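## Task

Locate the foam block whose shelf-edge label (the tag directly beneath it) reads X76 and set it down on the desk so that no part of it overhangs the desk's edge. All other foam blocks must remain on their own shelves, the desk must stay roughly in place, and the robot must neither topple nor finish leaning.

## Robot and tools

Robot: TidyBot++, a mobile base 0.54 m long, 0.50 m wide and 0.38 m tall on four powered casters. It carries a single seven-joint arm ending in a right hand with index, middle and ring fingers plus a thumb. The shoulder sits 0.12 m ahead of the base centre, 0.68 m up. Link lengths: upper arm 0.42 m, forearm 0.31 m, wrist to hand point 0.30 m. The arm starts folded, hand pointing down. A downward-pointing hand can rise to about 0.95 m above the floor, and only near the base.

Frames: the base frame has its origin on the floor below the base centre, x forward, y left, z up, in metres. hand_pose and target use it. Odometry (base_odometry) is the base frame at scene start, counted from wheel turns, so slipping looks like travel; heading is in rad, left positive. base_tilt gives degrees of forward and right lean.

Cameras: base_camera (644x364, on the base, looking forward) and wrist_camera (504x504, on a mast at the wrist, partly hidden by the open hand). Arm joints 0, -1.2, 3.142, -2.03, 0, 0.075, 2.463 rad aim wrist_camera level and forward; joint_6_rad tilts it.

Tool move: one action per call. Keys:
- base: an object holding any of translate_m (forward +), strafe_m (left +), each -2 to 2 m, and rotate_rad (counter-clockwise from above +), -6.3 to 6.3 rad. These are offsets from where the base last reported itself, along its own axes.
- joints: an object of absolute targets by name. joint_1_rad to joint_7_rad are in radians. joint_2_rad is limited to ±2.249, joint_4_rad to ±2.579, joint_6_rad to ±2.099; the others turn freely and take the shorter way, so send steps under half a turn. joint_1_rad positive turns the arm clockwise from above, opposite to rotate_rad. The hand keys hand_index_mcp through hand_thumb_ipl (16 hinges) run -1 to 1 between each hinge's stops; toward -1 curls the fingers toward the palm (mcp, pip, dip) and swings the thumb in front of the palm (thumb_cmc). Straight is near mcp 0.75, pip 0.58, dip 0.70, thumb_cmc 0.71. hand_current_limit (-1 to 1, mapping 0 to 550 mA, starts at 0.4) and hand_speed (-0.96 to 1, starts at -0.6) are settings.
- target: one list of seven numbers [x, y, z, qw, qx, qy, qz], an absolute hand pose in the base frame (metres plus quaternion). With target, joints may only hold hand keys.
- speeds: caps for this action; translate_m/strafe_m 0.05 to 0.5 m/s (state only one of them if both move), rotate_rad 0.1 to 1.57 rad/s.
- min_time_s: 0.1 to 8 s, the shortest an arm motion may take.
- cameras: list of base_camera, wrist_camera or all.
- blocking: true (default) returns when everything rests; false returns quickly, and wait(0) reports progress.
A move with no action just reports state and images.

wait(seconds 0 to 10, cameras) lets time pass. stop(cameras) brakes all running motions. zoom_image(camera, region [x0, y0, x1, y1] in pixels, at most 504 each way) enlarges part of the newest image. finished_scene(scene) ends the current scene with its number; it cannot be undone and the goal must hold without the robot.

Results: base_status, joint_status and hand_status report done, moving, off_target (rested short, maybe still pushing), not_followed (self-collision check withheld it), contact_stop, time_out or torque_fault. A refused call or an uncommanded stop cancels the rest of that reply's calls. hand_state lists one word per finger motor: moving, goal, blocked (pressing), overload (shut down). *_current_ma are motor currents; hand_goal_* are current goals. motor_effort is torque in percent with a bracketed peak. hand_target is where the hand would be at the joint targets. Motor temperatures and MOTOR HOT warn of heating.

Tips: after a target reports done the hand is usually within 4 cm; correct by adding (wanted minus hand_pose) to the last target. To hold a loaded hand still, resend hand_target, not hand_pose. A held object makes the arm sag. Finger motors above 495 mA for 5 s shut off for 10 s, so grip with a moderate current limit. Objects resting on a surface stop hand_pose from descending.

Avoid: driving the base while the arm is caught high up (tipping), reaching far out from folded over nearby furniture, swinging a stretched arm sideways, ramming the arm into the desk, shelves or base (torque faults, ARM HIT), dropping the block from height, knocking other blocks off their shelves, and shoving the desk.

Each tool is called after "Request:" by a JSON object that holds its "name" and its "arguments".

## Session

Request:
{"name": "move", "arguments": {}}

Scene clock: 0.00 s.
Motor temperatures (°C): [41 38 32 36 49 47 44]
base_odometry: x=+0.000 y=+0.000 heading=+0.000
base_tilt: forward=+0.2 right=+0.6
base_status: not commanded
joint_positions: joint_1_rad=+0.028 joint_2_rad=-0.362 joint_3_rad=+3.189 joint_4_rad=-2.511 joint_5_rad=-0.001 joint_6_rad=-0.918 joint_7_rad=+3.133 hand_index_mcp=+0.753 hand_index_abd=+0.000 hand_index_pip=+0.577 hand_index_dip=+0.696 hand_middle_mcp=+0.752 hand_middle_abd=+0.000 hand_middle_pip=+0.577 hand_middle_dip=+0.696 hand_ring_mcp=+0.753 hand_ring_abd=+0.000 hand_ring_pip=+0.577 hand_ring_dip=+0.696 hand_thumb_cmc=+0.715 hand_thumb_axl=+0.677 hand_thumb_mcp=+0.222 hand_thumb_ipl=+0.168 hand_current_limit=+0.400 hand_speed=-0.600
joint_status: not commanded
hand_state: goal,goal,goal,goal,goal,goal,goal,goal,goal,goal,goal,goal,goal,goal,goal,goal
index_mcp_current_ma: 0
index_abd_current_ma: 0
index_pip_current_ma: 0
index_dip_current_ma: 0
middle_mcp_current_ma: 0
middle_abd_current_ma: 0
middle_pip_current_ma: 0
middle_dip_current_ma: 0
ring_mcp_current_ma: 0
ring_abd_current_ma: 0
ring_pip_current_ma: 0
ring_dip_current_ma: 0
thumb_cmc_current_ma: 0
thumb_axl_current_ma: 0
thumb_mcp_current_ma: -1
thumb_ipl_current_ma: 0
hand_goal_index_mcp: 0.754
hand_goal_index_abd: 0.000
hand_goal_index_pip: 0.576
hand_goal_index_dip: 0.696
hand_goal_middle_mcp: 0.754
hand_goal_middle_abd: 0.000
hand_goal_middle_pip: 0.576
hand_goal_middle_dip: 0.696
hand_goal_ring_mcp: 0.754
hand_goal_ring_abd: 0.000
hand_goal_ring_pip: 0.576
hand_goal_ring_dip: 0.696
hand_goal_thumb_cmc: 0.714
hand_goal_thumb_axl: 0.678
hand_goal_thumb_mcp: 0.226
hand_goal_thumb_ipl: 0.168
motor_effort: joint_1_rad=+0 joint_2_rad=-2 joint_3_rad=-1 joint_4_rad=+11 joint_5_rad=-1 joint_6_rad=+2 joint_7_rad=-1
hand_pose: x=+0.3384 y=-0.0367 z=+0.6087 quat_wxyz=(-0.021, -0.735, -0.677, -0.031) (m; base frame)
hand_target: x=+0.3383 y=-0.0367 z=+0.6086 quat_wxyz=(-0.021, -0.735, -0.677, -0.031) (m; base frame)
hand_status: not commanded
pictures: base_camera, wrist_camera

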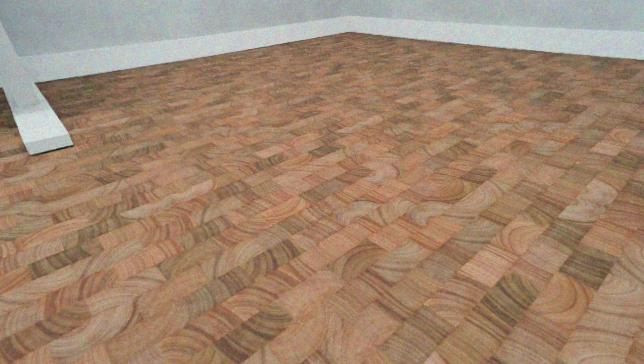

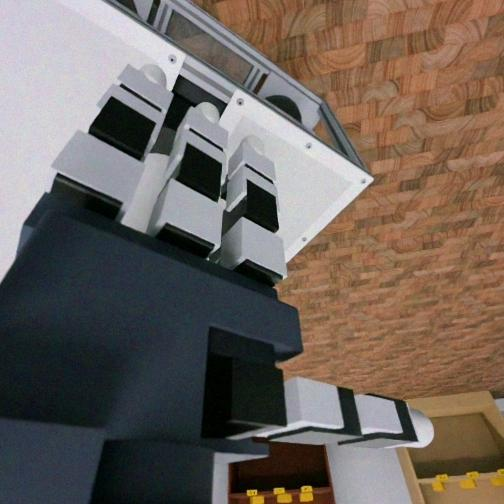

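Request:
{"name": "move", "arguments": {"joints": {"joint_1_rad":0,"joint_2_rad":-1.2,"joint_3_rad":3.142,"joint_4_rad":-2.03,"joint_5_rad":0,"joint_6_rad":0.075,"joint_7_rad":2.463}, "cameras": ["all"]}}

Scene clock: 12.83 s.
move: done
base_odometry: x=+0.000 y=+0.000 heading=+0.000
base_tilt: forward=+0.2 right=+0.6
base_status: not commanded
joint_positions: joint_1_rad=+0.016 joint_2_rad=-1.189 joint_3_rad=+3.165 joint_4_rad=-2.062 joint_5_rad=-0.001 joint_6_rad=-0.036 joint_7_rad=+2.518 hand_index_mcp=+0.758 hand_index_abd=+0.000 hand_index_pip=+0.577 hand_index_dip=+0.696 hand_middle_mcp=+0.759 hand_middle_abd=+0.000 hand_middle_pip=+0.577 hand_middle_dip=+0.696 hand_ring_mcp=+0.758 hand_ring_abd=+0.000 hand_ring_pip=+0.577 hand_ring_dip=+0.696 hand_thumb_cmc=+0.719 hand_thumb_axl=+0.677 hand_thumb_mcp=+0.227 hand_thumb_ipl=+0.168 hand_current_limit=+0.400 hand_speed=-0.600
joint_status: all done
hand_state: goal,goal,goal,goal,goal,goal,goal,goal,goal,goal,goal,goal,goal,goal,goal,goal
index_mcp_current_ma: 1
index_abd_current_ma: 0
index_pip_current_ma: 0
index_dip_current_ma: 0
middle_mcp_current_ma: 1
middle_abd_current_ma: 0
middle_pip_current_ma: 0
middle_dip_current_ma: 0
ring_mcp_current_ma: 1
ring_abd_current_ma: 0
ring_pip_current_ma: 0
ring_dip_current_ma: 0
thumb_cmc_current_ma: 1
thumb_axl_current_ma: 0
thumb_mcp_current_ma: 0
thumb_ipl_current_ma: 0
hand_goal_index_mcp: 0.754
hand_goal_index_abd: 0.000
hand_goal_index_pip: 0.576
hand_goal_index_dip: 0.696
hand_goal_middle_mcp: 0.754
hand_goal_middle_abd: 0.000
hand_goal_middle_pip: 0.576
hand_goal_middle_dip: 0.696
hand_goal_ring_mcp: 0.754
hand_goal_ring_abd: 0.000
hand_goal_ring_pip: 0.576
hand_goal_ring_dip: 0.696
hand_goal_thumb_cmc: 0.714
hand_goal_thumb_axl: 0.678
hand_goal_thumb_mcp: 0.226
hand_goal_thumb_ipl: 0.168
motor_effort: joint_1_rad=+0(2) joint_2_rad=+14(17) joint_3_rad=-1(2) joint_4_rad=+13(18) joint_5_rad=-1(1) joint_6_rad=+8(9) joint_7_rad=-1(2)
hand_pose: x=+0.1711 y=-0.0810 z=+1.2685 quat_wxyz=(-0.415, -0.398, -0.187, -0.797) (m; base frame)
hand_target: x=+0.1276 y=-0.0699 z=+1.3015 quat_wxyz=(-0.401, -0.333, -0.159, -0.839) (m; base frame)
hand_status: not commanded
pictures: base_camera, wrist_camera
camera_calibration:
wrist_camera: T_world_to_cam=[[-0.06545, -0.997856, 0.000380558, -0.0396594], [-0.188291, 0.0119756, -0.98204, 1.22839], [0.97993, -0.0643462, -0.188671, 0.193108], [0, 0, 0, 1]] pos_world=[0.0394677, -0.0418594, 1.24278]

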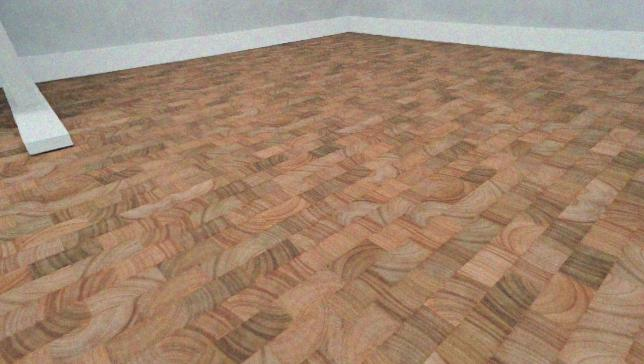

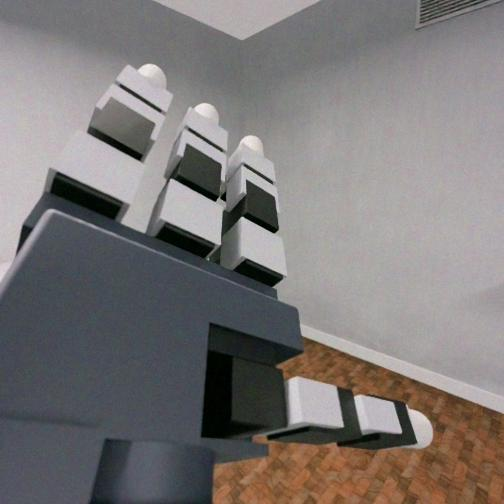

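Request:
{"name": "move", "arguments": {"base": {"rotate_rad":-1.4}, "joints": {"joint_6_rad":-0.05}, "cameras": ["all"]}}

Request:
{"name": "move", "arguments": {"base": {"rotate_rad":-0.9}, "cameras": ["all"]}}

Scene clock: 17.87 s.
move: done
base_odometry: x=+0.000 y=+0.000 heading=-1.399
base_tilt: forward=+0.2 right=+0.6
base_status: done
joint_positions: joint_1_rad=+0.011 joint_2_rad=-1.189 joint_3_rad=+3.162 joint_4_rad=-2.061 joint_5_rad=-0.001 joint_6_rad=-0.076 joint_7_rad=+2.517 hand_index_mcp=+0.760 hand_index_abd=+0.000 hand_index_pip=+0.577 hand_index_dip=+0.696 hand_middle_mcp=+0.761 hand_middle_abd=+0.000 hand_middle_pip=+0.577 hand_middle_dip=+0.696 hand_ring_mcp=+0.760 hand_ring_abd=+0.000 hand_ring_pip=+0.577 hand_ring_dip=+0.696 hand_thumb_cmc=+0.719 hand_thumb_axl=+0.677 hand_thumb_mcp=+0.227 hand_thumb_ipl=+0.168 hand_current_limit=+0.400 hand_speed=-0.600
joint_status: all done
hand_state: goal,goal,goal,goal,goal,goal,goal,goal,goal,goal,goal,goal,goal,goal,goal,goal
index_mcp_current_ma: 1
index_abd_current_ma: 0
index_pip_current_ma: 0
index_dip_current_ma: 0
middle_mcp_current_ma: 2
middle_abd_current_ma: 0
middle_pip_current_ma: 0
middle_dip_current_ma: 0
ring_mcp_current_ma: 1
ring_abd_current_ma: 0
ring_pip_current_ma: 0
ring_dip_current_ma: 0
thumb_cmc_current_ma: 1
thumb_axl_current_ma: 0
thumb_mcp_current_ma: 0
thumb_ipl_current_ma: 0
hand_goal_index_mcp: 0.754
hand_goal_index_abd: 0.000
hand_goal_index_pip: 0.576
hand_goal_index_dip: 0.696
hand_goal_middle_mcp: 0.754
hand_goal_middle_abd: 0.000
hand_goal_middle_pip: 0.576
hand_goal_middle_dip: 0.696
hand_goal_ring_mcp: 0.754
hand_goal_ring_abd: 0.000
hand_goal_ring_pip: 0.576
hand_goal_ring_dip: 0.696
hand_goal_thumb_cmc: 0.714
hand_goal_thumb_axl: 0.678
hand_goal_thumb_mcp: 0.226
hand_goal_thumb_ipl: 0.168
motor_effort: joint_1_rad=-1(1) joint_2_rad=+14(15) joint_3_rad=-1(2) joint_4_rad=+14(15) joint_5_rad=-1(1) joint_6_rad=+8(10) joint_7_rad=-1(1)
hand_pose: x=+0.1802 y=-0.0790 z=+1.2607 quat_wxyz=(-0.409, -0.412, -0.196, -0.790) (m; base frame)
hand_target: x=+0.1581 y=-0.0699 z=+1.2785 quat_wxyz=(-0.390, -0.384, -0.184, -0.816) (m; base frame)
hand_status: not commanded
pictures: base_camera, wrist_camera
camera_calibration:
wrist_camera: T_world_to_cam=[[-0.0583857, -0.998287, 0.00378837, -0.0428265], [-0.226467, 0.00954901, -0.973972, 1.2189], [0.972267, -0.0577239, -0.226636, 0.232741], [0, 0, 0, 1]] pos_world=[0.0472532, -0.0409577, 1.24008]

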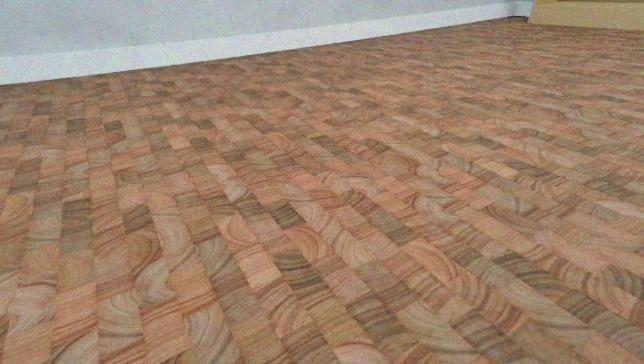

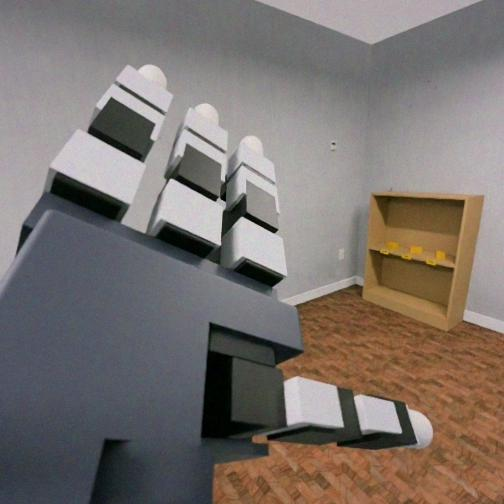

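Scene clock: 19.67 s.
move: done
base_odometry: x=+0.000 y=+0.000 heading=-2.298
base_tilt: forward=+0.2 right=+0.6
base_status: done
joint_positions: joint_1_rad=+0.010 joint_2_rad=-1.189 joint_3_rad=+3.162 joint_4_rad=-2.061 joint_5_rad=-0.001 joint_6_rad=-0.076 joint_7_rad=+2.517 hand_index_mcp=+0.760 hand_index_abd=+0.000 hand_index_pip=+0.577 hand_index_dip=+0.696 hand_middle_mcp=+0.761 hand_middle_abd=+0.000 hand_middle_pip=+0.577 hand_middle_dip=+0.696 hand_ring_mcp=+0.760 hand_ring_abd=+0.000 hand_ring_pip=+0.577 hand_ring_dip=+0.696 hand_thumb_cmc=+0.719 hand_thumb_axl=+0.677 hand_thumb_mcp=+0.227 hand_thumb_ipl=+0.168 hand_current_limit=+0.400 hand_speed=-0.600
joint_status: not commanded
hand_state: goal,goal,goal,goal,goal,goal,goal,goal,goal,goal,goal,goal,goal,goal,goal,goal
index_mcp_current_ma: 1
index_abd_current_ma: 0
index_pip_current_ma: 0
index_dip_current_ma: 0
middle_mcp_current_ma: 2
middle_abd_current_ma: 0
middle_pip_current_ma: 0
middle_dip_current_ma: 0
ring_mcp_current_ma: 1
ring_abd_current_ma: 0
ring_pip_current_ma: 0
ring_dip_current_ma: 0
thumb_cmc_current_ma: 1
thumb_axl_current_ma: 0
thumb_mcp_current_ma: 0
thumb_ipl_current_ma: 0
hand_goal_index_mcp: 0.754
hand_goal_index_abd: 0.000
hand_goal_index_pip: 0.576
hand_goal_index_dip: 0.696
hand_goal_middle_mcp: 0.754
hand_goal_middle_abd: 0.000
hand_goal_middle_pip: 0.576
hand_goal_middle_dip: 0.696
hand_goal_ring_mcp: 0.754
hand_goal_ring_abd: 0.000
hand_goal_ring_pip: 0.576
hand_goal_ring_dip: 0.696
hand_goal_thumb_cmc: 0.714
hand_goal_thumb_axl: 0.678
hand_goal_thumb_mcp: 0.226
hand_goal_thumb_ipl: 0.168
motor_effort: joint_1_rad=+0(2) joint_2_rad=+14(14) joint_3_rad=-1(2) joint_4_rad=+14(14) joint_5_rad=-1(1) joint_6_rad=+8(9) joint_7_rad=-1(1)
hand_pose: x=+0.1803 y=-0.0788 z=+1.2608 quat_wxyz=(-0.408, -0.412, -0.197, -0.791) (m; base frame)
hand_target: x=+0.1581 y=-0.0699 z=+1.2785 quat_wxyz=(-0.390, -0.384, -0.184, -0.816) (m; base frame)
hand_status: not commanded
pictures: base_camera, wrist_camera
camera_calibration:
wrist_camera: T_world_to_cam=[[-0.0567863, -0.998378, 0.0040121, -0.0430774], [-0.226391, 0.00896266, -0.973995, 1.21892], [0.97238, -0.0562179, -0.226533, 0.232579], [0, 0, 0, 1]] pos_world=[0.0473513, -0.0408572, 1.24008]

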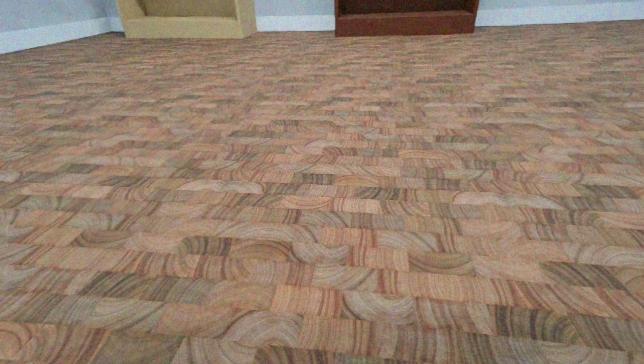

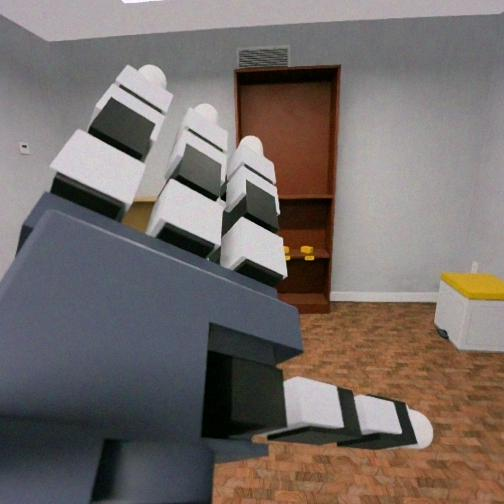

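Request:
{"name": "zoom_image", "arguments": {"camera": "wrist_camera", "region": [220, 160, 380, 320]}}

Request:
{"name": "move", "arguments": {"base": {"rotate_rad":-1.0}, "cameras": ["all"]}}

Request:
{"name": "move", "arguments": {"base": {"rotate_rad":-1.0}, "cameras": ["all"]}}

Request:
{"name": "move", "arguments": {"base": {"rotate_rad":-1.0}, "cameras": ["all"]}}

Scaled by 3.150.

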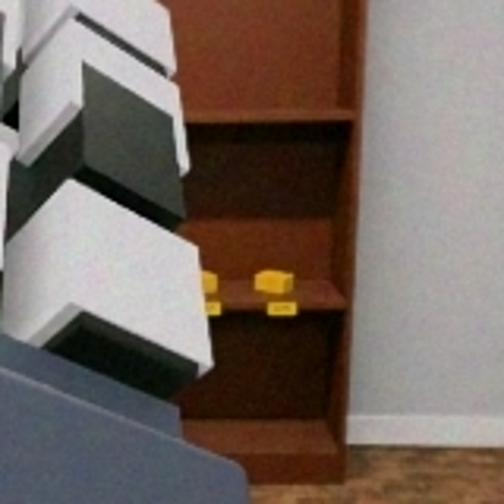

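Scene clock: 26.93 s.
move: done
base_odometry: x=+0.000 y=+0.000 heading=+2.986
base_tilt: forward=+0.2 right=+0.6
base_status: done
joint_positions: joint_1_rad=+0.009 joint_2_rad=-1.189 joint_3_rad=+3.162 joint_4_rad=-2.061 joint_5_rad=-0.001 joint_6_rad=-0.076 joint_7_rad=+2.517 hand_index_mcp=+0.760 hand_index_abd=+0.000 hand_index_pip=+0.577 hand_index_dip=+0.696 hand_middle_mcp=+0.761 hand_middle_abd=+0.000 hand_middle_pip=+0.577 hand_middle_dip=+0.696 hand_ring_mcp=+0.760 hand_ring_abd=+0.000 hand_ring_pip=+0.577 hand_ring_dip=+0.696 hand_thumb_cmc=+0.719 hand_thumb_axl=+0.677 hand_thumb_mcp=+0.227 hand_thumb_ipl=+0.168 hand_current_limit=+0.400 hand_speed=-0.600
joint_status: not commanded
hand_state: goal,goal,goal,goal,goal,goal,goal,goal,goal,goal,goal,goal,goal,goal,goal,goal
index_mcp_current_ma: 1
index_abd_current_ma: 0
index_pip_current_ma: 0
index_dip_current_ma: 0
middle_mcp_current_ma: 2
middle_abd_current_ma: 0
middle_pip_current_ma: 0
middle_dip_current_ma: 0
ring_mcp_current_ma: 1
ring_abd_current_ma: 0
ring_pip_current_ma: 0
ring_dip_current_ma: 0
thumb_cmc_current_ma: 1
thumb_axl_current_ma: 0
thumb_mcp_current_ma: 0
thumb_ipl_current_ma: 0
hand_goal_index_mcp: 0.754
hand_goal_index_abd: 0.000
hand_goal_index_pip: 0.576
hand_goal_index_dip: 0.696
hand_goal_middle_mcp: 0.754
hand_goal_middle_abd: 0.000
hand_goal_middle_pip: 0.576
hand_goal_middle_dip: 0.696
hand_goal_ring_mcp: 0.754
hand_goal_ring_abd: 0.000
hand_goal_ring_pip: 0.576
hand_goal_ring_dip: 0.696
hand_goal_thumb_cmc: 0.714
hand_goal_thumb_axl: 0.678
hand_goal_thumb_mcp: 0.226
hand_goal_thumb_ipl: 0.168
motor_effort: joint_1_rad=-1(1) joint_2_rad=+14(14) joint_3_rad=-1(2) joint_4_rad=+14(14) joint_5_rad=-1(1) joint_6_rad=+8(9) joint_7_rad=+0(1)
hand_pose: x=+0.1804 y=-0.0786 z=+1.2608 quat_wxyz=(-0.408, -0.412, -0.197, -0.791) (m; base frame)
hand_target: x=+0.1581 y=-0.0699 z=+1.2785 quat_wxyz=(-0.390, -0.384, -0.184, -0.816) (m; base frame)
hand_status: not commanded
pictures: base_camera, wrist_camera
camera_calibration:
wrist_camera: T_world_to_cam=[[-0.0560133, -0.998421, 0.00423407, -0.0433909], [-0.226415, 0.00857183, -0.973993, 1.219], [0.972419, -0.0555152, -0.226538, 0.232635], [0, 0, 0, 1]] pos_world=[0.0473505, -0.0408567, 1.24018]

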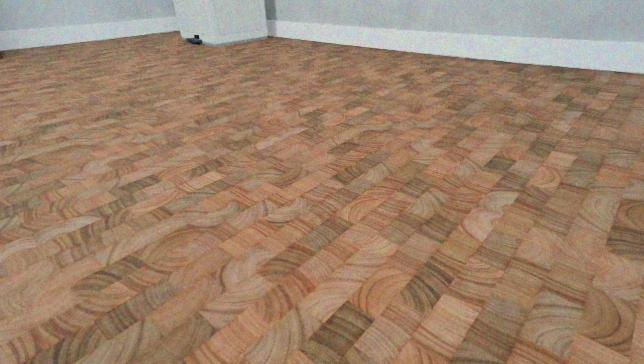

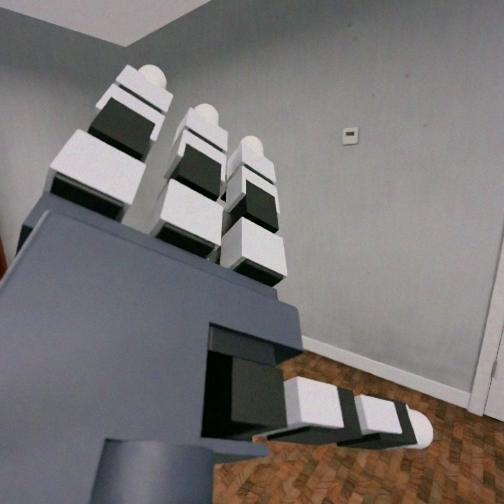

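Scene clock: 28.83 s.
move: done
base_odometry: x=+0.000 y=+0.000 heading=+1.987
base_tilt: forward=+0.2 right=+0.6
base_status: done
joint_positions: joint_1_rad=+0.009 joint_2_rad=-1.189 joint_3_rad=+3.162 joint_4_rad=-2.061 joint_5_rad=-0.001 joint_6_rad=-0.076 joint_7_rad=+2.517 hand_index_mcp=+0.760 hand_index_abd=+0.000 hand_index_pip=+0.577 hand_index_dip=+0.696 hand_middle_mcp=+0.761 hand_middle_abd=+0.000 hand_middle_pip=+0.577 hand_middle_dip=+0.696 hand_ring_mcp=+0.760 hand_ring_abd=+0.000 hand_ring_pip=+0.577 hand_ring_dip=+0.696 hand_thumb_cmc=+0.719 hand_thumb_axl=+0.677 hand_thumb_mcp=+0.227 hand_thumb_ipl=+0.168 hand_current_limit=+0.400 hand_speed=-0.600
joint_status: not commanded
hand_state: goal,goal,goal,goal,goal,goal,goal,goal,goal,goal,goal,goal,goal,goal,goal,goal
index_mcp_current_ma: 1
index_abd_current_ma: 0
index_pip_current_ma: 0
index_dip_current_ma: 0
middle_mcp_current_ma: 2
middle_abd_current_ma: 0
middle_pip_current_ma: 0
middle_dip_current_ma: 0
ring_mcp_current_ma: 1
ring_abd_current_ma: 0
ring_pip_current_ma: 0
ring_dip_current_ma: 0
thumb_cmc_current_ma: 1
thumb_axl_current_ma: 0
thumb_mcp_current_ma: 0
thumb_ipl_current_ma: 0
hand_goal_index_mcp: 0.754
hand_goal_index_abd: 0.000
hand_goal_index_pip: 0.576
hand_goal_index_dip: 0.696
hand_goal_middle_mcp: 0.754
hand_goal_middle_abd: 0.000
hand_goal_middle_pip: 0.576
hand_goal_middle_dip: 0.696
hand_goal_ring_mcp: 0.754
hand_goal_ring_abd: 0.000
hand_goal_ring_pip: 0.576
hand_goal_ring_dip: 0.696
hand_goal_thumb_cmc: 0.714
hand_goal_thumb_axl: 0.678
hand_goal_thumb_mcp: 0.226
hand_goal_thumb_ipl: 0.168
motor_effort: joint_1_rad=-1(2) joint_2_rad=+14(14) joint_3_rad=-1(2) joint_4_rad=+14(14) joint_5_rad=-1(1) joint_6_rad=+8(9) joint_7_rad=-1(1)
hand_pose: x=+0.1804 y=-0.0785 z=+1.2608 quat_wxyz=(-0.408, -0.412, -0.197, -0.791) (m; base frame)
hand_target: x=+0.1581 y=-0.0699 z=+1.2785 quat_wxyz=(-0.390, -0.384, -0.184, -0.816) (m; base frame)
hand_status: not commanded
pictures: base_camera, wrist_camera
camera_calibration:
wrist_camera: T_world_to_cam=[[-0.0553554, -0.998457, 0.00438609, -0.0436063], [-0.22641, 0.00827377, -0.973997, 1.21902], [0.972458, -0.054909, -0.226519, 0.232539], [0, 0, 0, 1]] pos_world=[0.0474498, -0.0408564, 1.24018]

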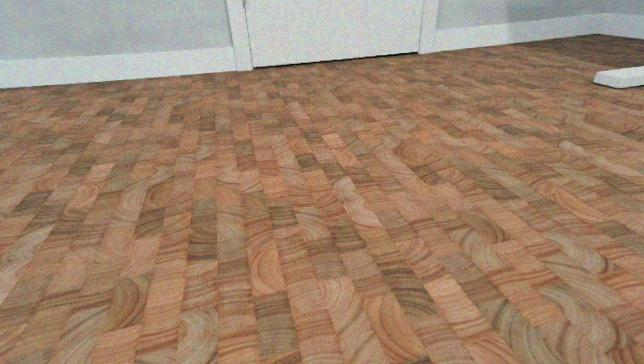

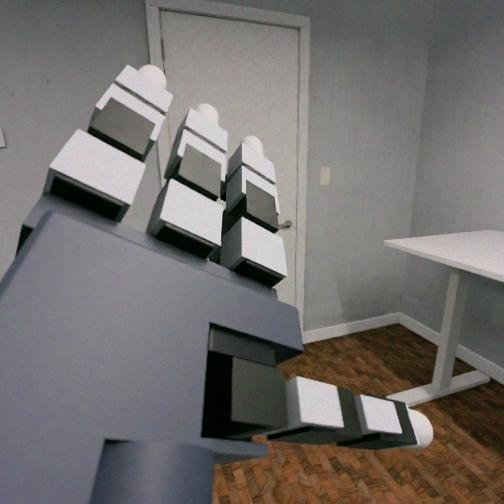

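Scene clock: 30.73 s.
move: done
base_odometry: x=+0.000 y=+0.000 heading=+0.988
base_tilt: forward=+0.2 right=+0.6
base_status: done
joint_positions: joint_1_rad=+0.008 joint_2_rad=-1.189 joint_3_rad=+3.161 joint_4_rad=-2.061 joint_5_rad=-0.001 joint_6_rad=-0.076 joint_7_rad=+2.517 hand_index_mcp=+0.760 hand_index_abd=+0.000 hand_index_pip=+0.577 hand_index_dip=+0.696 hand_middle_mcp=+0.761 hand_middle_abd=+0.000 hand_middle_pip=+0.577 hand_middle_dip=+0.696 hand_ring_mcp=+0.760 hand_ring_abd=+0.000 hand_ring_pip=+0.577 hand_ring_dip=+0.696 hand_thumb_cmc=+0.719 hand_thumb_axl=+0.677 hand_thumb_mcp=+0.227 hand_thumb_ipl=+0.168 hand_current_limit=+0.400 hand_speed=-0.600
joint_status: not commanded
hand_state: goal,goal,goal,goal,goal,goal,goal,goal,goal,goal,goal,goal,goal,goal,goal,goal
index_mcp_current_ma: 1
index_abd_current_ma: 0
index_pip_current_ma: 0
index_dip_current_ma: 0
middle_mcp_current_ma: 2
middle_abd_current_ma: 0
middle_pip_current_ma: 0
middle_dip_current_ma: 0
ring_mcp_current_ma: 1
ring_abd_current_ma: 0
ring_pip_current_ma: 0
ring_dip_current_ma: 0
thumb_cmc_current_ma: 1
thumb_axl_current_ma: 0
thumb_mcp_current_ma: 0
thumb_ipl_current_ma: 0
hand_goal_index_mcp: 0.754
hand_goal_index_abd: 0.000
hand_goal_index_pip: 0.576
hand_goal_index_dip: 0.696
hand_goal_middle_mcp: 0.754
hand_goal_middle_abd: 0.000
hand_goal_middle_pip: 0.576
hand_goal_middle_dip: 0.696
hand_goal_ring_mcp: 0.754
hand_goal_ring_abd: 0.000
hand_goal_ring_pip: 0.576
hand_goal_ring_dip: 0.696
hand_goal_thumb_cmc: 0.714
hand_goal_thumb_axl: 0.678
hand_goal_thumb_mcp: 0.226
hand_goal_thumb_ipl: 0.168
motor_effort: joint_1_rad=-1(2) joint_2_rad=+14(14) joint_3_rad=-2(2) joint_4_rad=+14(14) joint_5_rad=-1(1) joint_6_rad=+9(9) joint_7_rad=-1(1)
hand_pose: x=+0.1805 y=-0.0784 z=+1.2608 quat_wxyz=(-0.408, -0.412, -0.197, -0.791) (m; base frame)
hand_target: x=+0.1581 y=-0.0699 z=+1.2785 quat_wxyz=(-0.390, -0.384, -0.184, -0.816) (m; base frame)
hand_status: not commanded
pictures: base_camera, wrist_camera
camera_calibration:
wrist_camera: T_world_to_cam=[[-0.0548235, -0.998486, 0.00446147, -0.0436262], [-0.226423, 0.0080801, -0.973995, 1.21901], [0.972485, -0.054408, -0.226524, 0.232569], [0, 0, 0, 1]] pos_world=[0.0474493, -0.0407562, 1.24018]

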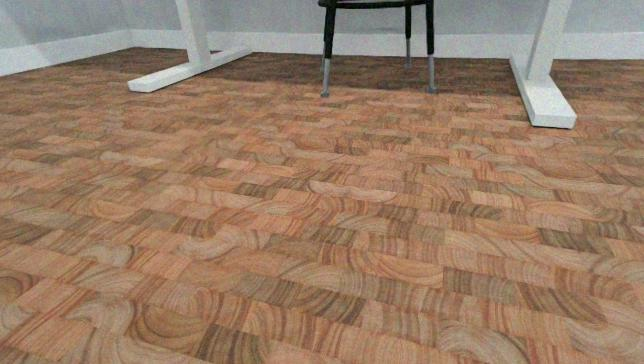

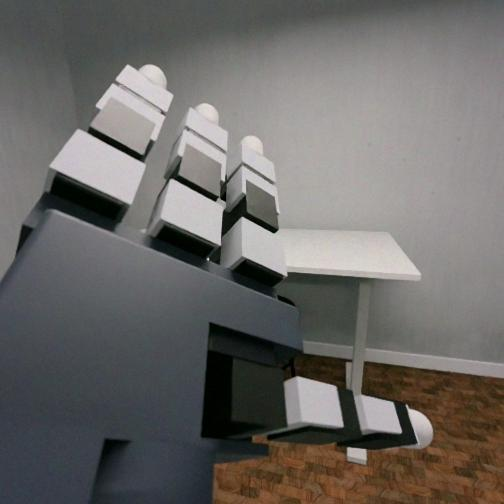

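Request:
{"name": "move", "arguments": {"base": {"rotate_rad":3.15}}}

Request:
{"name": "move", "arguments": {"base": {"translate_m":0.9}, "cameras": ["all"]}}

Scene clock: 58.80 s.
move: done
base_odometry: x=+0.000 y=+0.000 heading=-2.146
base_tilt: forward=+0.2 right=+0.6
base_status: done
joint_positions: joint_1_rad=+0.008 joint_2_rad=-1.189 joint_3_rad=+3.161 joint_4_rad=-2.061 joint_5_rad=-0.001 joint_6_rad=-0.076 joint_7_rad=+2.517 hand_index_mcp=+0.760 hand_index_abd=+0.000 hand_index_pip=+0.577 hand_index_dip=+0.696 hand_middle_mcp=+0.761 hand_middle_abd=+0.000 hand_middle_pip=+0.577 hand_middle_dip=+0.696 hand_ring_mcp=+0.760 hand_ring_abd=+0.000 hand_ring_pip=+0.577 hand_ring_dip=+0.696 hand_thumb_cmc=+0.719 hand_thumb_axl=+0.677 hand_thumb_mcp=+0.227 hand_thumb_ipl=+0.168 hand_current_limit=+0.400 hand_speed=-0.600
joint_status: not commanded
hand_state: goal,goal,goal,goal,goal,goal,goal,goal,goal,goal,goal,goal,goal,goal,goal,goal
index_mcp_current_ma: 1
index_abd_current_ma: 0
index_pip_current_ma: 0
index_dip_current_ma: 0
middle_mcp_current_ma: 2
middle_abd_current_ma: 0
middle_pip_current_ma: 0
middle_dip_current_ma: 0
ring_mcp_current_ma: 1
ring_abd_current_ma: 0
ring_pip_current_ma: 0
ring_dip_current_ma: 0
thumb_cmc_current_ma: 1
thumb_axl_current_ma: 0
thumb_mcp_current_ma: 0
thumb_ipl_current_ma: 0
hand_goal_index_mcp: 0.754
hand_goal_index_abd: 0.000
hand_goal_index_pip: 0.576
hand_goal_index_dip: 0.696
hand_goal_middle_mcp: 0.754
hand_goal_middle_abd: 0.000
hand_goal_middle_pip: 0.576
hand_goal_middle_dip: 0.696
hand_goal_ring_mcp: 0.754
hand_goal_ring_abd: 0.000
hand_goal_ring_pip: 0.576
hand_goal_ring_dip: 0.696
hand_goal_thumb_cmc: 0.714
hand_goal_thumb_axl: 0.678
hand_goal_thumb_mcp: 0.226
hand_goal_thumb_ipl: 0.168
motor_effort: joint_1_rad=-1(1) joint_2_rad=+14(14) joint_3_rad=-1(2) joint_4_rad=+14(14) joint_5_rad=-1(1) joint_6_rad=+8(9) joint_7_rad=-1(1)
hand_pose: x=+0.1805 y=-0.0782 z=+1.2608 quat_wxyz=(-0.407, -0.411, -0.198, -0.791) (m; base frame)
hand_target: x=+0.1581 y=-0.0699 z=+1.2785 quat_wxyz=(-0.390, -0.384, -0.184, -0.816) (m; base frame)
hand_status: not commanded
pictures: none

Scene clock: 61.70 s.
move: done
base_odometry: x=-0.490 y=-0.755 heading=-2.146
base_tilt: forward=+0.2 right=+0.6
base_status: done
joint_positions: joint_1_rad=+0.008 joint_2_rad=-1.192 joint_3_rad=+3.161 joint_4_rad=-2.060 joint_5_rad=-0.001 joint_6_rad=-0.076 joint_7_rad=+2.517 hand_index_mcp=+0.760 hand_index_abd=+0.000 hand_index_pip=+0.577 hand_index_dip=+0.696 hand_middle_mcp=+0.761 hand_middle_abd=+0.000 hand_middle_pip=+0.577 hand_middle_dip=+0.696 hand_ring_mcp=+0.760 hand_ring_abd=+0.000 hand_ring_pip=+0.577 hand_ring_dip=+0.696 hand_thumb_cmc=+0.719 hand_thumb_axl=+0.677 hand_thumb_mcp=+0.227 hand_thumb_ipl=+0.168 hand_current_limit=+0.400 hand_speed=-0.600
joint_status: not commanded
hand_state: goal,goal,goal,goal,goal,goal,goal,goal,goal,goal,goal,goal,goal,goal,goal,goal
index_mcp_current_ma: 1
index_abd_current_ma: 0
index_pip_current_ma: 0
index_dip_current_ma: 0
middle_mcp_current_ma: 2
middle_abd_current_ma: 0
middle_pip_current_ma: 0
middle_dip_current_ma: 0
ring_mcp_current_ma: 1
ring_abd_current_ma: 0
ring_pip_current_ma: 0
ring_dip_current_ma: 0
thumb_cmc_current_ma: 1
thumb_axl_current_ma: 0
thumb_mcp_current_ma: 0
thumb_ipl_current_ma: 0
hand_goal_index_mcp: 0.754
hand_goal_index_abd: 0.000
hand_goal_index_pip: 0.576
hand_goal_index_dip: 0.696
hand_goal_middle_mcp: 0.754
hand_goal_middle_abd: 0.000
hand_goal_middle_pip: 0.576
hand_goal_middle_dip: 0.696
hand_goal_ring_mcp: 0.754
hand_goal_ring_abd: 0.000
hand_goal_ring_pip: 0.576
hand_goal_ring_dip: 0.696
hand_goal_thumb_cmc: 0.714
hand_goal_thumb_axl: 0.678
hand_goal_thumb_mcp: 0.226
hand_goal_thumb_ipl: 0.168
motor_effort: joint_1_rad=-1(1) joint_2_rad=+14(17) joint_3_rad=-1(2) joint_4_rad=+13(15) joint_5_rad=-1(1) joint_6_rad=+8(9) joint_7_rad=+0(1)
hand_pose: x=+0.1783 y=-0.0782 z=+1.2614 quat_wxyz=(-0.408, -0.410, -0.197, -0.792) (m; base frame)
hand_target: x=+0.1581 y=-0.0699 z=+1.2785 quat_wxyz=(-0.390, -0.384, -0.184, -0.816) (m; base frame)
hand_status: not commanded
pictures: base_camera, wrist_camera
camera_calibration:
wrist_camera: T_world_to_cam=[[-0.0541403, -0.998523, 0.00458574, -0.0438279], [-0.222523, 0.00758804, -0.974898, 1.21945], [0.973423, -0.0538017, -0.222605, 0.22975], [0, 0, 0, 1]] pos_world=[0.045339, -0.0406554, 1.24018]

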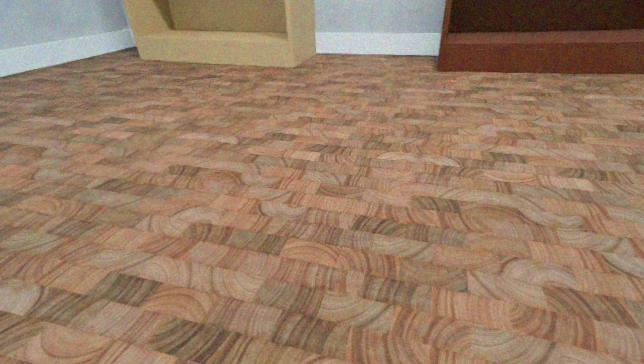

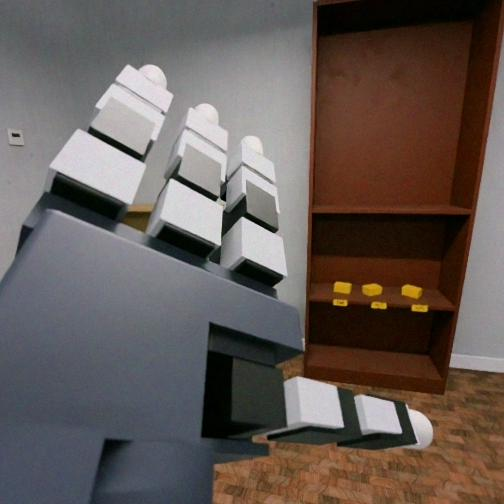

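Request:
{"name": "zoom_image", "arguments": {"camera": "wrist_camera", "region": [325, 270, 445, 330]}}

Request:
{"name": "move", "arguments": {"base": {"rotate_rad":0.6}, "cameras": ["all"]}}

Scaled by 4.200.

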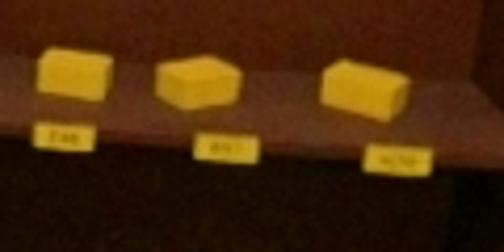

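Scene clock: 66.10 s.
move: done
base_odometry: x=-0.490 y=-0.755 heading=-1.546
base_tilt: forward=+0.2 right=+0.6
base_status: done
joint_positions: joint_1_rad=+0.007 joint_2_rad=-1.192 joint_3_rad=+3.161 joint_4_rad=-2.060 joint_5_rad=-0.001 joint_6_rad=-0.076 joint_7_rad=+2.517 hand_index_mcp=+0.760 hand_index_abd=+0.000 hand_index_pip=+0.577 hand_index_dip=+0.696 hand_middle_mcp=+0.761 hand_middle_abd=+0.000 hand_middle_pip=+0.577 hand_middle_dip=+0.696 hand_ring_mcp=+0.760 hand_ring_abd=+0.000 hand_ring_pip=+0.577 hand_ring_dip=+0.696 hand_thumb_cmc=+0.719 hand_thumb_axl=+0.677 hand_thumb_mcp=+0.227 hand_thumb_ipl=+0.168 hand_current_limit=+0.400 hand_speed=-0.600
joint_status: not commanded
hand_state: goal,goal,goal,goal,goal,goal,goal,goal,goal,goal,goal,goal,goal,goal,goal,goal
index_mcp_current_ma: 1
index_abd_current_ma: 0
index_pip_current_ma: 0
index_dip_current_ma: 0
middle_mcp_current_ma: 2
middle_abd_current_ma: 0
middle_pip_current_ma: 0
middle_dip_current_ma: 0
ring_mcp_current_ma: 1
ring_abd_current_ma: 0
ring_pip_current_ma: 0
ring_dip_current_ma: 0
thumb_cmc_current_ma: 1
thumb_axl_current_ma: 0
thumb_mcp_current_ma: 0
thumb_ipl_current_ma: 0
hand_goal_index_mcp: 0.754
hand_goal_index_abd: 0.000
hand_goal_index_pip: 0.576
hand_goal_index_dip: 0.696
hand_goal_middle_mcp: 0.754
hand_goal_middle_abd: 0.000
hand_goal_middle_pip: 0.576
hand_goal_middle_dip: 0.696
hand_goal_ring_mcp: 0.754
hand_goal_ring_abd: 0.000
hand_goal_ring_pip: 0.576
hand_goal_ring_dip: 0.696
hand_goal_thumb_cmc: 0.714
hand_goal_thumb_axl: 0.678
hand_goal_thumb_mcp: 0.226
hand_goal_thumb_ipl: 0.168
motor_effort: joint_1_rad=-1(2) joint_2_rad=+14(14) joint_3_rad=-1(2) joint_4_rad=+14(14) joint_5_rad=-1(1) joint_6_rad=+8(9) joint_7_rad=+0(1)
hand_pose: x=+0.1784 y=-0.0780 z=+1.2614 quat_wxyz=(-0.407, -0.410, -0.197, -0.792) (m; base frame)
hand_target: x=+0.1581 y=-0.0699 z=+1.2785 quat_wxyz=(-0.390, -0.384, -0.184, -0.816) (m; base frame)
hand_status: not commanded
pictures: base_camera, wrist_camera
camera_calibration:
wrist_camera: T_world_to_cam=[[-0.053271, -0.998569, 0.00478751, -0.0440138], [-0.222546, 0.00719823, -0.974896, 1.21945], [0.973466, -0.0529991, -0.222611, 0.229696], [0, 0, 0, 1]] pos_world=[0.0454381, -0.040555, 1.24018]

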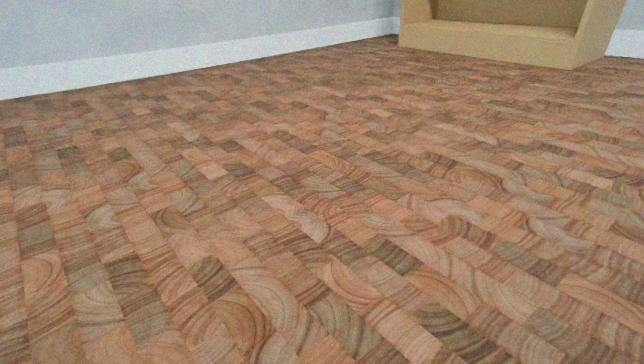

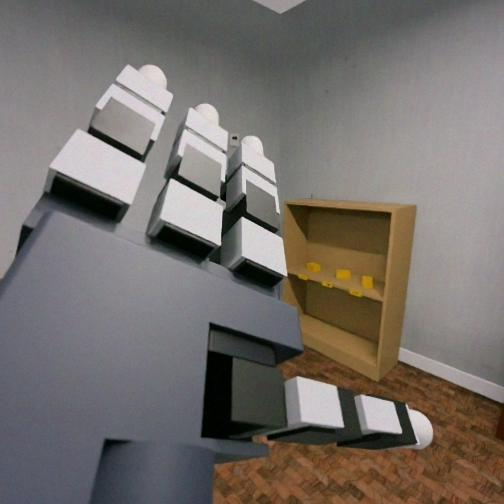

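Request:
{"name": "zoom_image", "arguments": {"camera": "wrist_camera", "region": [280, 250, 390, 305]}}

Scaled by 4.582.

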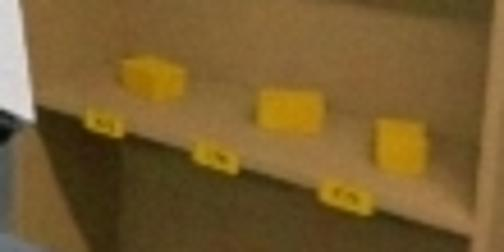

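Request:
{"name": "move", "arguments": {"base": {"translate_m":1.087,"strafe_m":0.063,"rotate_rad":-0.31}, "joints": {"joint_6_rad":-0.3}, "cameras": ["all"]}}

Scene clock: 90.90 s.
move: done
base_odometry: x=-0.400 y=-1.840 heading=-1.857
base_tilt: forward=+0.2 right=+0.6
base_status: done
joint_positions: joint_1_rad=+0.007 joint_2_rad=-1.197 joint_3_rad=+3.160 joint_4_rad=-2.050 joint_5_rad=-0.001 joint_6_rad=-0.266 joint_7_rad=+2.517 hand_index_mcp=+0.761 hand_index_abd=+0.000 hand_index_pip=+0.577 hand_index_dip=+0.696 hand_middle_mcp=+0.763 hand_middle_abd=+0.000 hand_middle_pip=+0.577 hand_middle_dip=+0.696 hand_ring_mcp=+0.761 hand_ring_abd=+0.000 hand_ring_pip=+0.577 hand_ring_dip=+0.696 hand_thumb_cmc=+0.719 hand_thumb_axl=+0.677 hand_thumb_mcp=+0.227 hand_thumb_ipl=+0.168 hand_current_limit=+0.400 hand_speed=-0.600
joint_status: all done
hand_state: goal,goal,goal,goal,goal,goal,goal,goal,goal,goal,goal,goal,goal,goal,goal,goal
index_mcp_current_ma: 2
index_abd_current_ma: 0
index_pip_current_ma: 0
index_dip_current_ma: 0
middle_mcp_current_ma: 3
middle_abd_current_ma: 0
middle_pip_current_ma: 0
middle_dip_current_ma: 0
ring_mcp_current_ma: 2
ring_abd_current_ma: 0
ring_pip_current_ma: 0
ring_dip_current_ma: 0
thumb_cmc_current_ma: 1
thumb_axl_current_ma: 0
thumb_mcp_current_ma: 0
thumb_ipl_current_ma: 0
hand_goal_index_mcp: 0.754
hand_goal_index_abd: 0.000
hand_goal_index_pip: 0.576
hand_goal_index_dip: 0.696
hand_goal_middle_mcp: 0.754
hand_goal_middle_abd: 0.000
hand_goal_middle_pip: 0.576
hand_goal_middle_dip: 0.696
hand_goal_ring_mcp: 0.754
hand_goal_ring_abd: 0.000
hand_goal_ring_pip: 0.576
hand_goal_ring_dip: 0.696
hand_goal_thumb_cmc: 0.714
hand_goal_thumb_axl: 0.678
hand_goal_thumb_mcp: 0.226
hand_goal_thumb_ipl: 0.168
motor_effort: joint_1_rad=-1(2) joint_2_rad=+14(17) joint_3_rad=-1(2) joint_4_rad=+14(16) joint_5_rad=-1(1) joint_6_rad=+9(11) joint_7_rad=+0(1)
hand_pose: x=+0.2102 y=-0.0774 z=+1.2228 quat_wxyz=(-0.387, -0.477, -0.232, -0.754) (m; base frame)
hand_target: x=+0.2093 y=-0.0699 z=+1.2220 quat_wxyz=(-0.364, -0.483, -0.231, -0.762) (m; base frame)
hand_status: not commanded
pictures: base_camera, wrist_camera
camera_calibration:
wrist_camera: T_world_to_cam=[[-0.0478833, -0.998783, 0.0118181, -0.0512806], [-0.388882, 0.00774289, -0.921255, 1.1583], [0.920042, -0.0487086, -0.38878, 0.405021], [0, 0, 0, 1]] pos_world=[0.0753499, -0.0404588, 1.22516]

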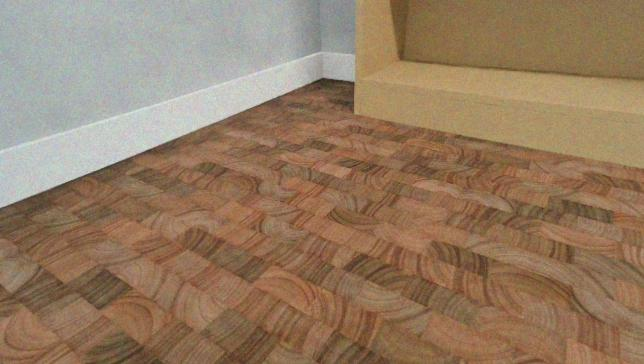

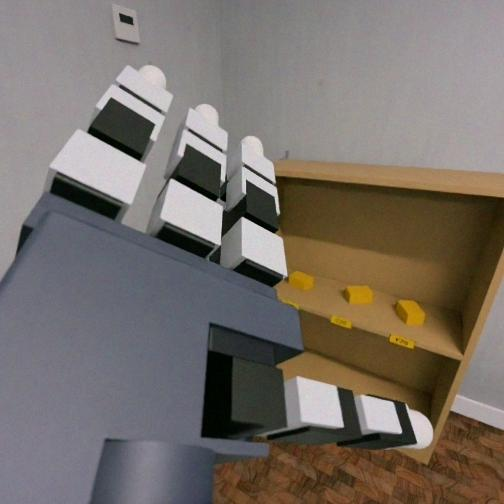

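Request:
{"name": "zoom_image", "arguments": {"camera": "wrist_camera", "region": [280, 260, 440, 360]}}

Request:
{"name": "zoom_image", "arguments": {"camera": "wrist_camera", "region": [380, 290, 440, 350]}}

Request:
{"name": "zoom_image", "arguments": {"camera": "wrist_camera", "region": [320, 280, 380, 340]}}

Request:
{"name": "zoom_image", "arguments": {"camera": "wrist_camera", "region": [275, 260, 335, 320]}}

Scaled by 3.150.

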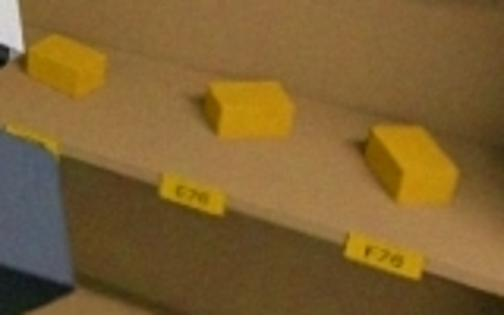

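Scaled by 8.400.

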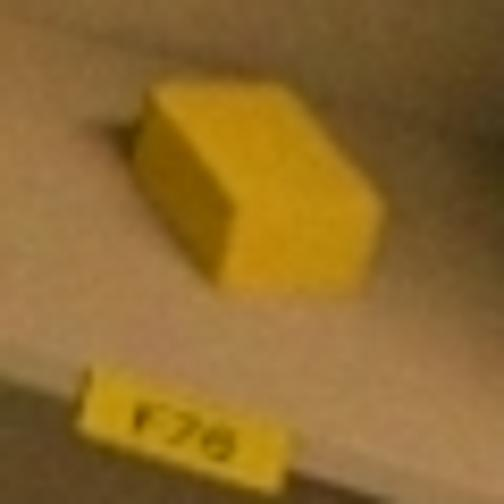

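Scaled by 8.400.

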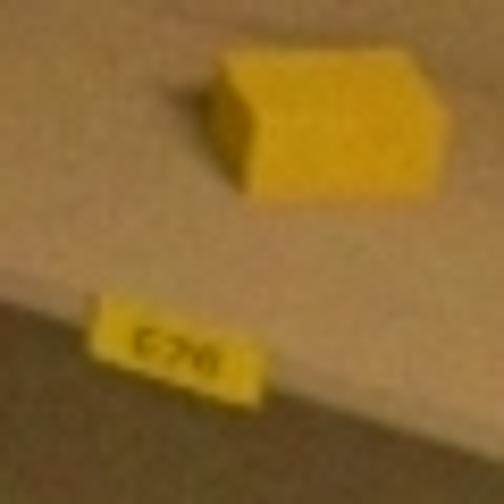

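Scaled by 8.400.

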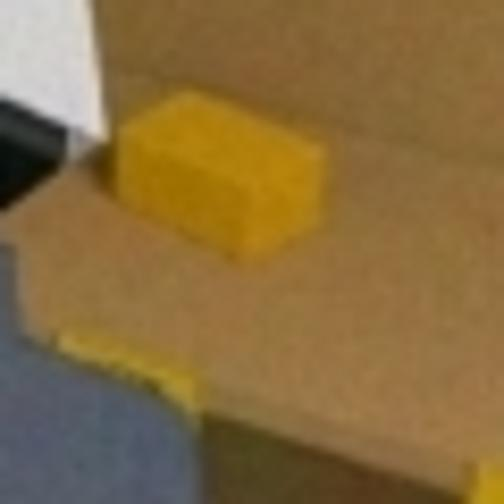

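Request:
{"name": "move", "arguments": {"base": {"rotate_rad":0.3}, "cameras": ["wrist_camera"]}}

Request:
{"name": "zoom_image", "arguments": {"camera": "wrist_camera", "region": [380, 290, 450, 360]}}

Scene clock: 100.57 s.
move: done
base_odometry: x=-0.400 y=-1.840 heading=-1.557
base_tilt: forward=+0.2 right=+0.6
base_status: done
joint_positions: joint_1_rad=+0.006 joint_2_rad=-1.197 joint_3_rad=+3.160 joint_4_rad=-2.050 joint_5_rad=-0.001 joint_6_rad=-0.266 joint_7_rad=+2.517 hand_index_mcp=+0.761 hand_index_abd=+0.001 hand_index_pip=+0.577 hand_index_dip=+0.696 hand_middle_mcp=+0.763 hand_middle_abd=+0.000 hand_middle_pip=+0.577 hand_middle_dip=+0.696 hand_ring_mcp=+0.761 hand_ring_abd=+0.000 hand_ring_pip=+0.577 hand_ring_dip=+0.696 hand_thumb_cmc=+0.719 hand_thumb_axl=+0.677 hand_thumb_mcp=+0.227 hand_thumb_ipl=+0.168 hand_current_limit=+0.400 hand_speed=-0.600
joint_status: not commanded
hand_state: goal,goal,goal,goal,goal,goal,goal,goal,goal,goal,goal,goal,goal,goal,goal,goal
index_mcp_current_ma: 2
index_abd_current_ma: 0
index_pip_current_ma: 0
index_dip_current_ma: 0
middle_mcp_current_ma: 3
middle_abd_current_ma: 0
middle_pip_current_ma: 0
middle_dip_current_ma: 0
ring_mcp_current_ma: 2
ring_abd_current_ma: 0
ring_pip_current_ma: 0
ring_dip_current_ma: 0
thumb_cmc_current_ma: 1
thumb_axl_current_ma: 0
thumb_mcp_current_ma: 0
thumb_ipl_current_ma: 0
hand_goal_index_mcp: 0.754
hand_goal_index_abd: 0.000
hand_goal_index_pip: 0.576
hand_goal_index_dip: 0.696
hand_goal_middle_mcp: 0.754
hand_goal_middle_abd: 0.000
hand_goal_middle_pip: 0.576
hand_goal_middle_dip: 0.696
hand_goal_ring_mcp: 0.754
hand_goal_ring_abd: 0.000
hand_goal_ring_pip: 0.576
hand_goal_ring_dip: 0.696
hand_goal_thumb_cmc: 0.714
hand_goal_thumb_axl: 0.678
hand_goal_thumb_mcp: 0.226
hand_goal_thumb_ipl: 0.168
motor_effort: joint_1_rad=-1(1) joint_2_rad=+14(14) joint_3_rad=-2(2) joint_4_rad=+14(14) joint_5_rad=-1(1) joint_6_rad=+9(10) joint_7_rad=-1(1)
hand_pose: x=+0.2102 y=-0.0773 z=+1.2228 quat_wxyz=(-0.386, -0.477, -0.232, -0.754) (m; base frame)
hand_target: x=+0.2093 y=-0.0699 z=+1.2220 quat_wxyz=(-0.364, -0.483, -0.231, -0.762) (m; base frame)
hand_status: not commanded
pictures: wrist_camera
camera_calibration:
wrist_camera: T_world_to_cam=[[-0.0473029, -0.99881, 0.0118915, -0.0514151], [-0.38886, 0.0074478, -0.921267, 1.1583], [0.920082, -0.0482027, -0.38875, 0.405003], [0, 0, 0, 1]] pos_world=[0.0753492, -0.0404584, 1.22516]

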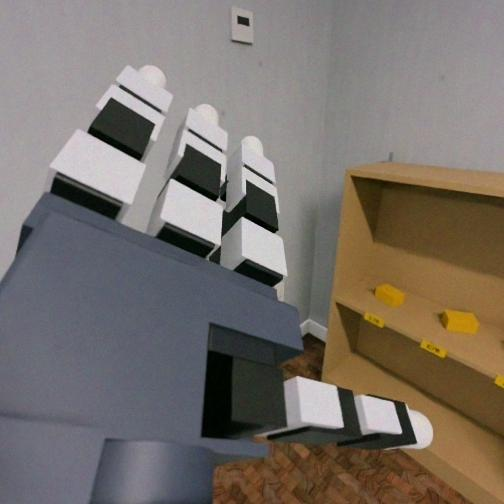

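Scaled by 7.200.

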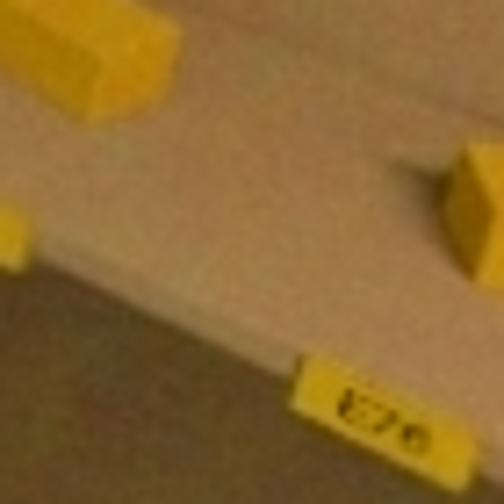

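Request:
{"name": "zoom_image", "arguments": {"camera": "wrist_camera", "region": [350, 280, 410, 340]}}

Scaled by 8.400.

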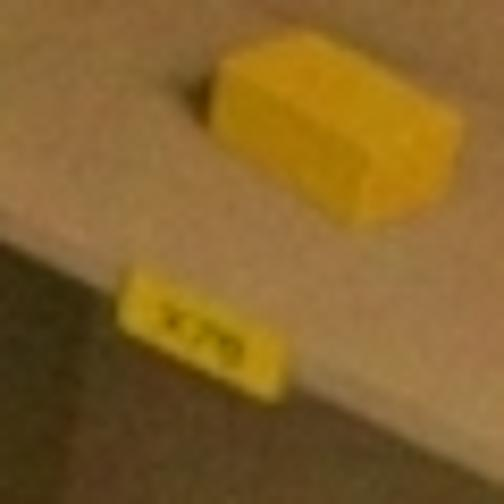

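Request:
{"name": "move", "arguments": {"base": {"translate_m":0.354,"strafe_m":0.068,"rotate_rad":-0.793}, "joints": {"joint_1_rad":-0.4}, "cameras": ["all"]}}

Scene clock: 231.40 s.
move: done
base_odometry: x=-0.327 y=-2.194 heading=-2.351
base_tilt: forward=+0.2 right=+0.6
base_status: done
joint_positions: joint_1_rad=-0.385 joint_2_rad=-1.198 joint_3_rad=+3.159 joint_4_rad=-2.050 joint_5_rad=-0.001 joint_6_rad=-0.266 joint_7_rad=+2.517 hand_index_mcp=+0.761 hand_index_abd=+0.001 hand_index_pip=+0.577 hand_index_dip=+0.696 hand_middle_mcp=+0.763 hand_middle_abd=+0.000 hand_middle_pip=+0.577 hand_middle_dip=+0.696 hand_ring_mcp=+0.761 hand_ring_abd=+0.000 hand_ring_pip=+0.577 hand_ring_dip=+0.696 hand_thumb_cmc=+0.719 hand_thumb_axl=+0.677 hand_thumb_mcp=+0.227 hand_thumb_ipl=+0.168 hand_current_limit=+0.400 hand_speed=-0.600
joint_status: all done
hand_state: goal,goal,goal,goal,goal,goal,goal,goal,goal,goal,goal,goal,goal,goal,goal,goal
index_mcp_current_ma: 2
index_abd_current_ma: 0
index_pip_current_ma: 0
index_dip_current_ma: 0
middle_mcp_current_ma: 3
middle_abd_current_ma: 0
middle_pip_current_ma: 0
middle_dip_current_ma: 0
ring_mcp_current_ma: 2
ring_abd_current_ma: 0
ring_pip_current_ma: 0
ring_dip_current_ma: 0
thumb_cmc_current_ma: 1
thumb_axl_current_ma: 0
thumb_mcp_current_ma: 0
thumb_ipl_current_ma: 0
hand_goal_index_mcp: 0.754
hand_goal_index_abd: 0.000
hand_goal_index_pip: 0.576
hand_goal_index_dip: 0.696
hand_goal_middle_mcp: 0.754
hand_goal_middle_abd: 0.000
hand_goal_middle_pip: 0.576
hand_goal_middle_dip: 0.696
hand_goal_ring_mcp: 0.754
hand_goal_ring_abd: 0.000
hand_goal_ring_pip: 0.576
hand_goal_ring_dip: 0.696
hand_goal_thumb_cmc: 0.714
hand_goal_thumb_axl: 0.678
hand_goal_thumb_mcp: 0.226
hand_goal_thumb_ipl: 0.168
motor_effort: joint_1_rad=-1(2) joint_2_rad=+14(17) joint_3_rad=-1(2) joint_4_rad=+14(15) joint_5_rad=-1(1) joint_6_rad=+9(10) joint_7_rad=+0(1)
hand_pose: x=+0.2320 y=-0.0364 z=+1.2230 quat_wxyz=(-0.233, -0.422, -0.321, -0.815) (m; base frame)
hand_target: x=+0.2294 y=-0.0292 z=+1.2220 quat_wxyz=(-0.206, -0.428, -0.322, -0.819) (m; base frame)
hand_status: not commanded
pictures: base_camera, wrist_camera
camera_calibration:
wrist_camera: T_world_to_cam=[[0.337603, -0.941202, 0.0127503, -0.0977664], [-0.360867, -0.141928, -0.921755, 1.15534], [0.869367, 0.306586, -0.387564, 0.410192], [0, 0, 0, 1]] pos_world=[0.0933216, -0.0538031, 1.22516]

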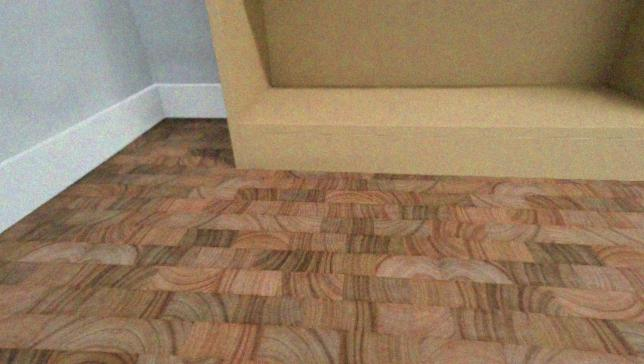

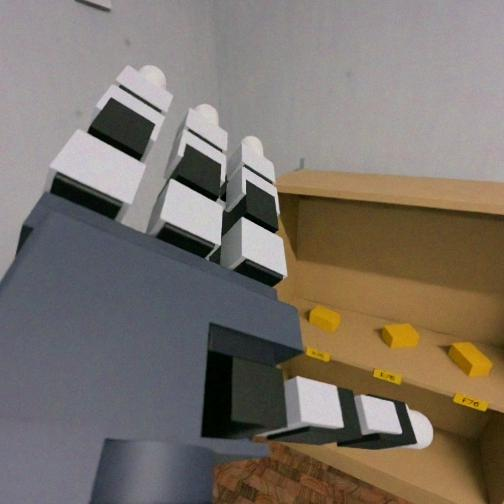

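Request:
{"name": "zoom_image", "arguments": {"camera": "wrist_camera", "region": [290, 295, 360, 365]}}

Request:
{"name": "zoom_image", "arguments": {"camera": "wrist_camera", "region": [360, 310, 500, 420]}}

Scaled by 7.200.

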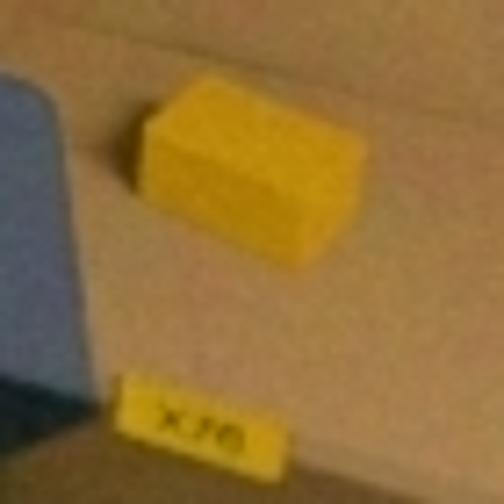

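Scaled by 3.600.

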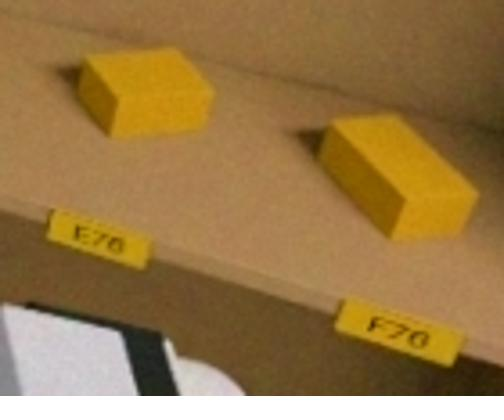

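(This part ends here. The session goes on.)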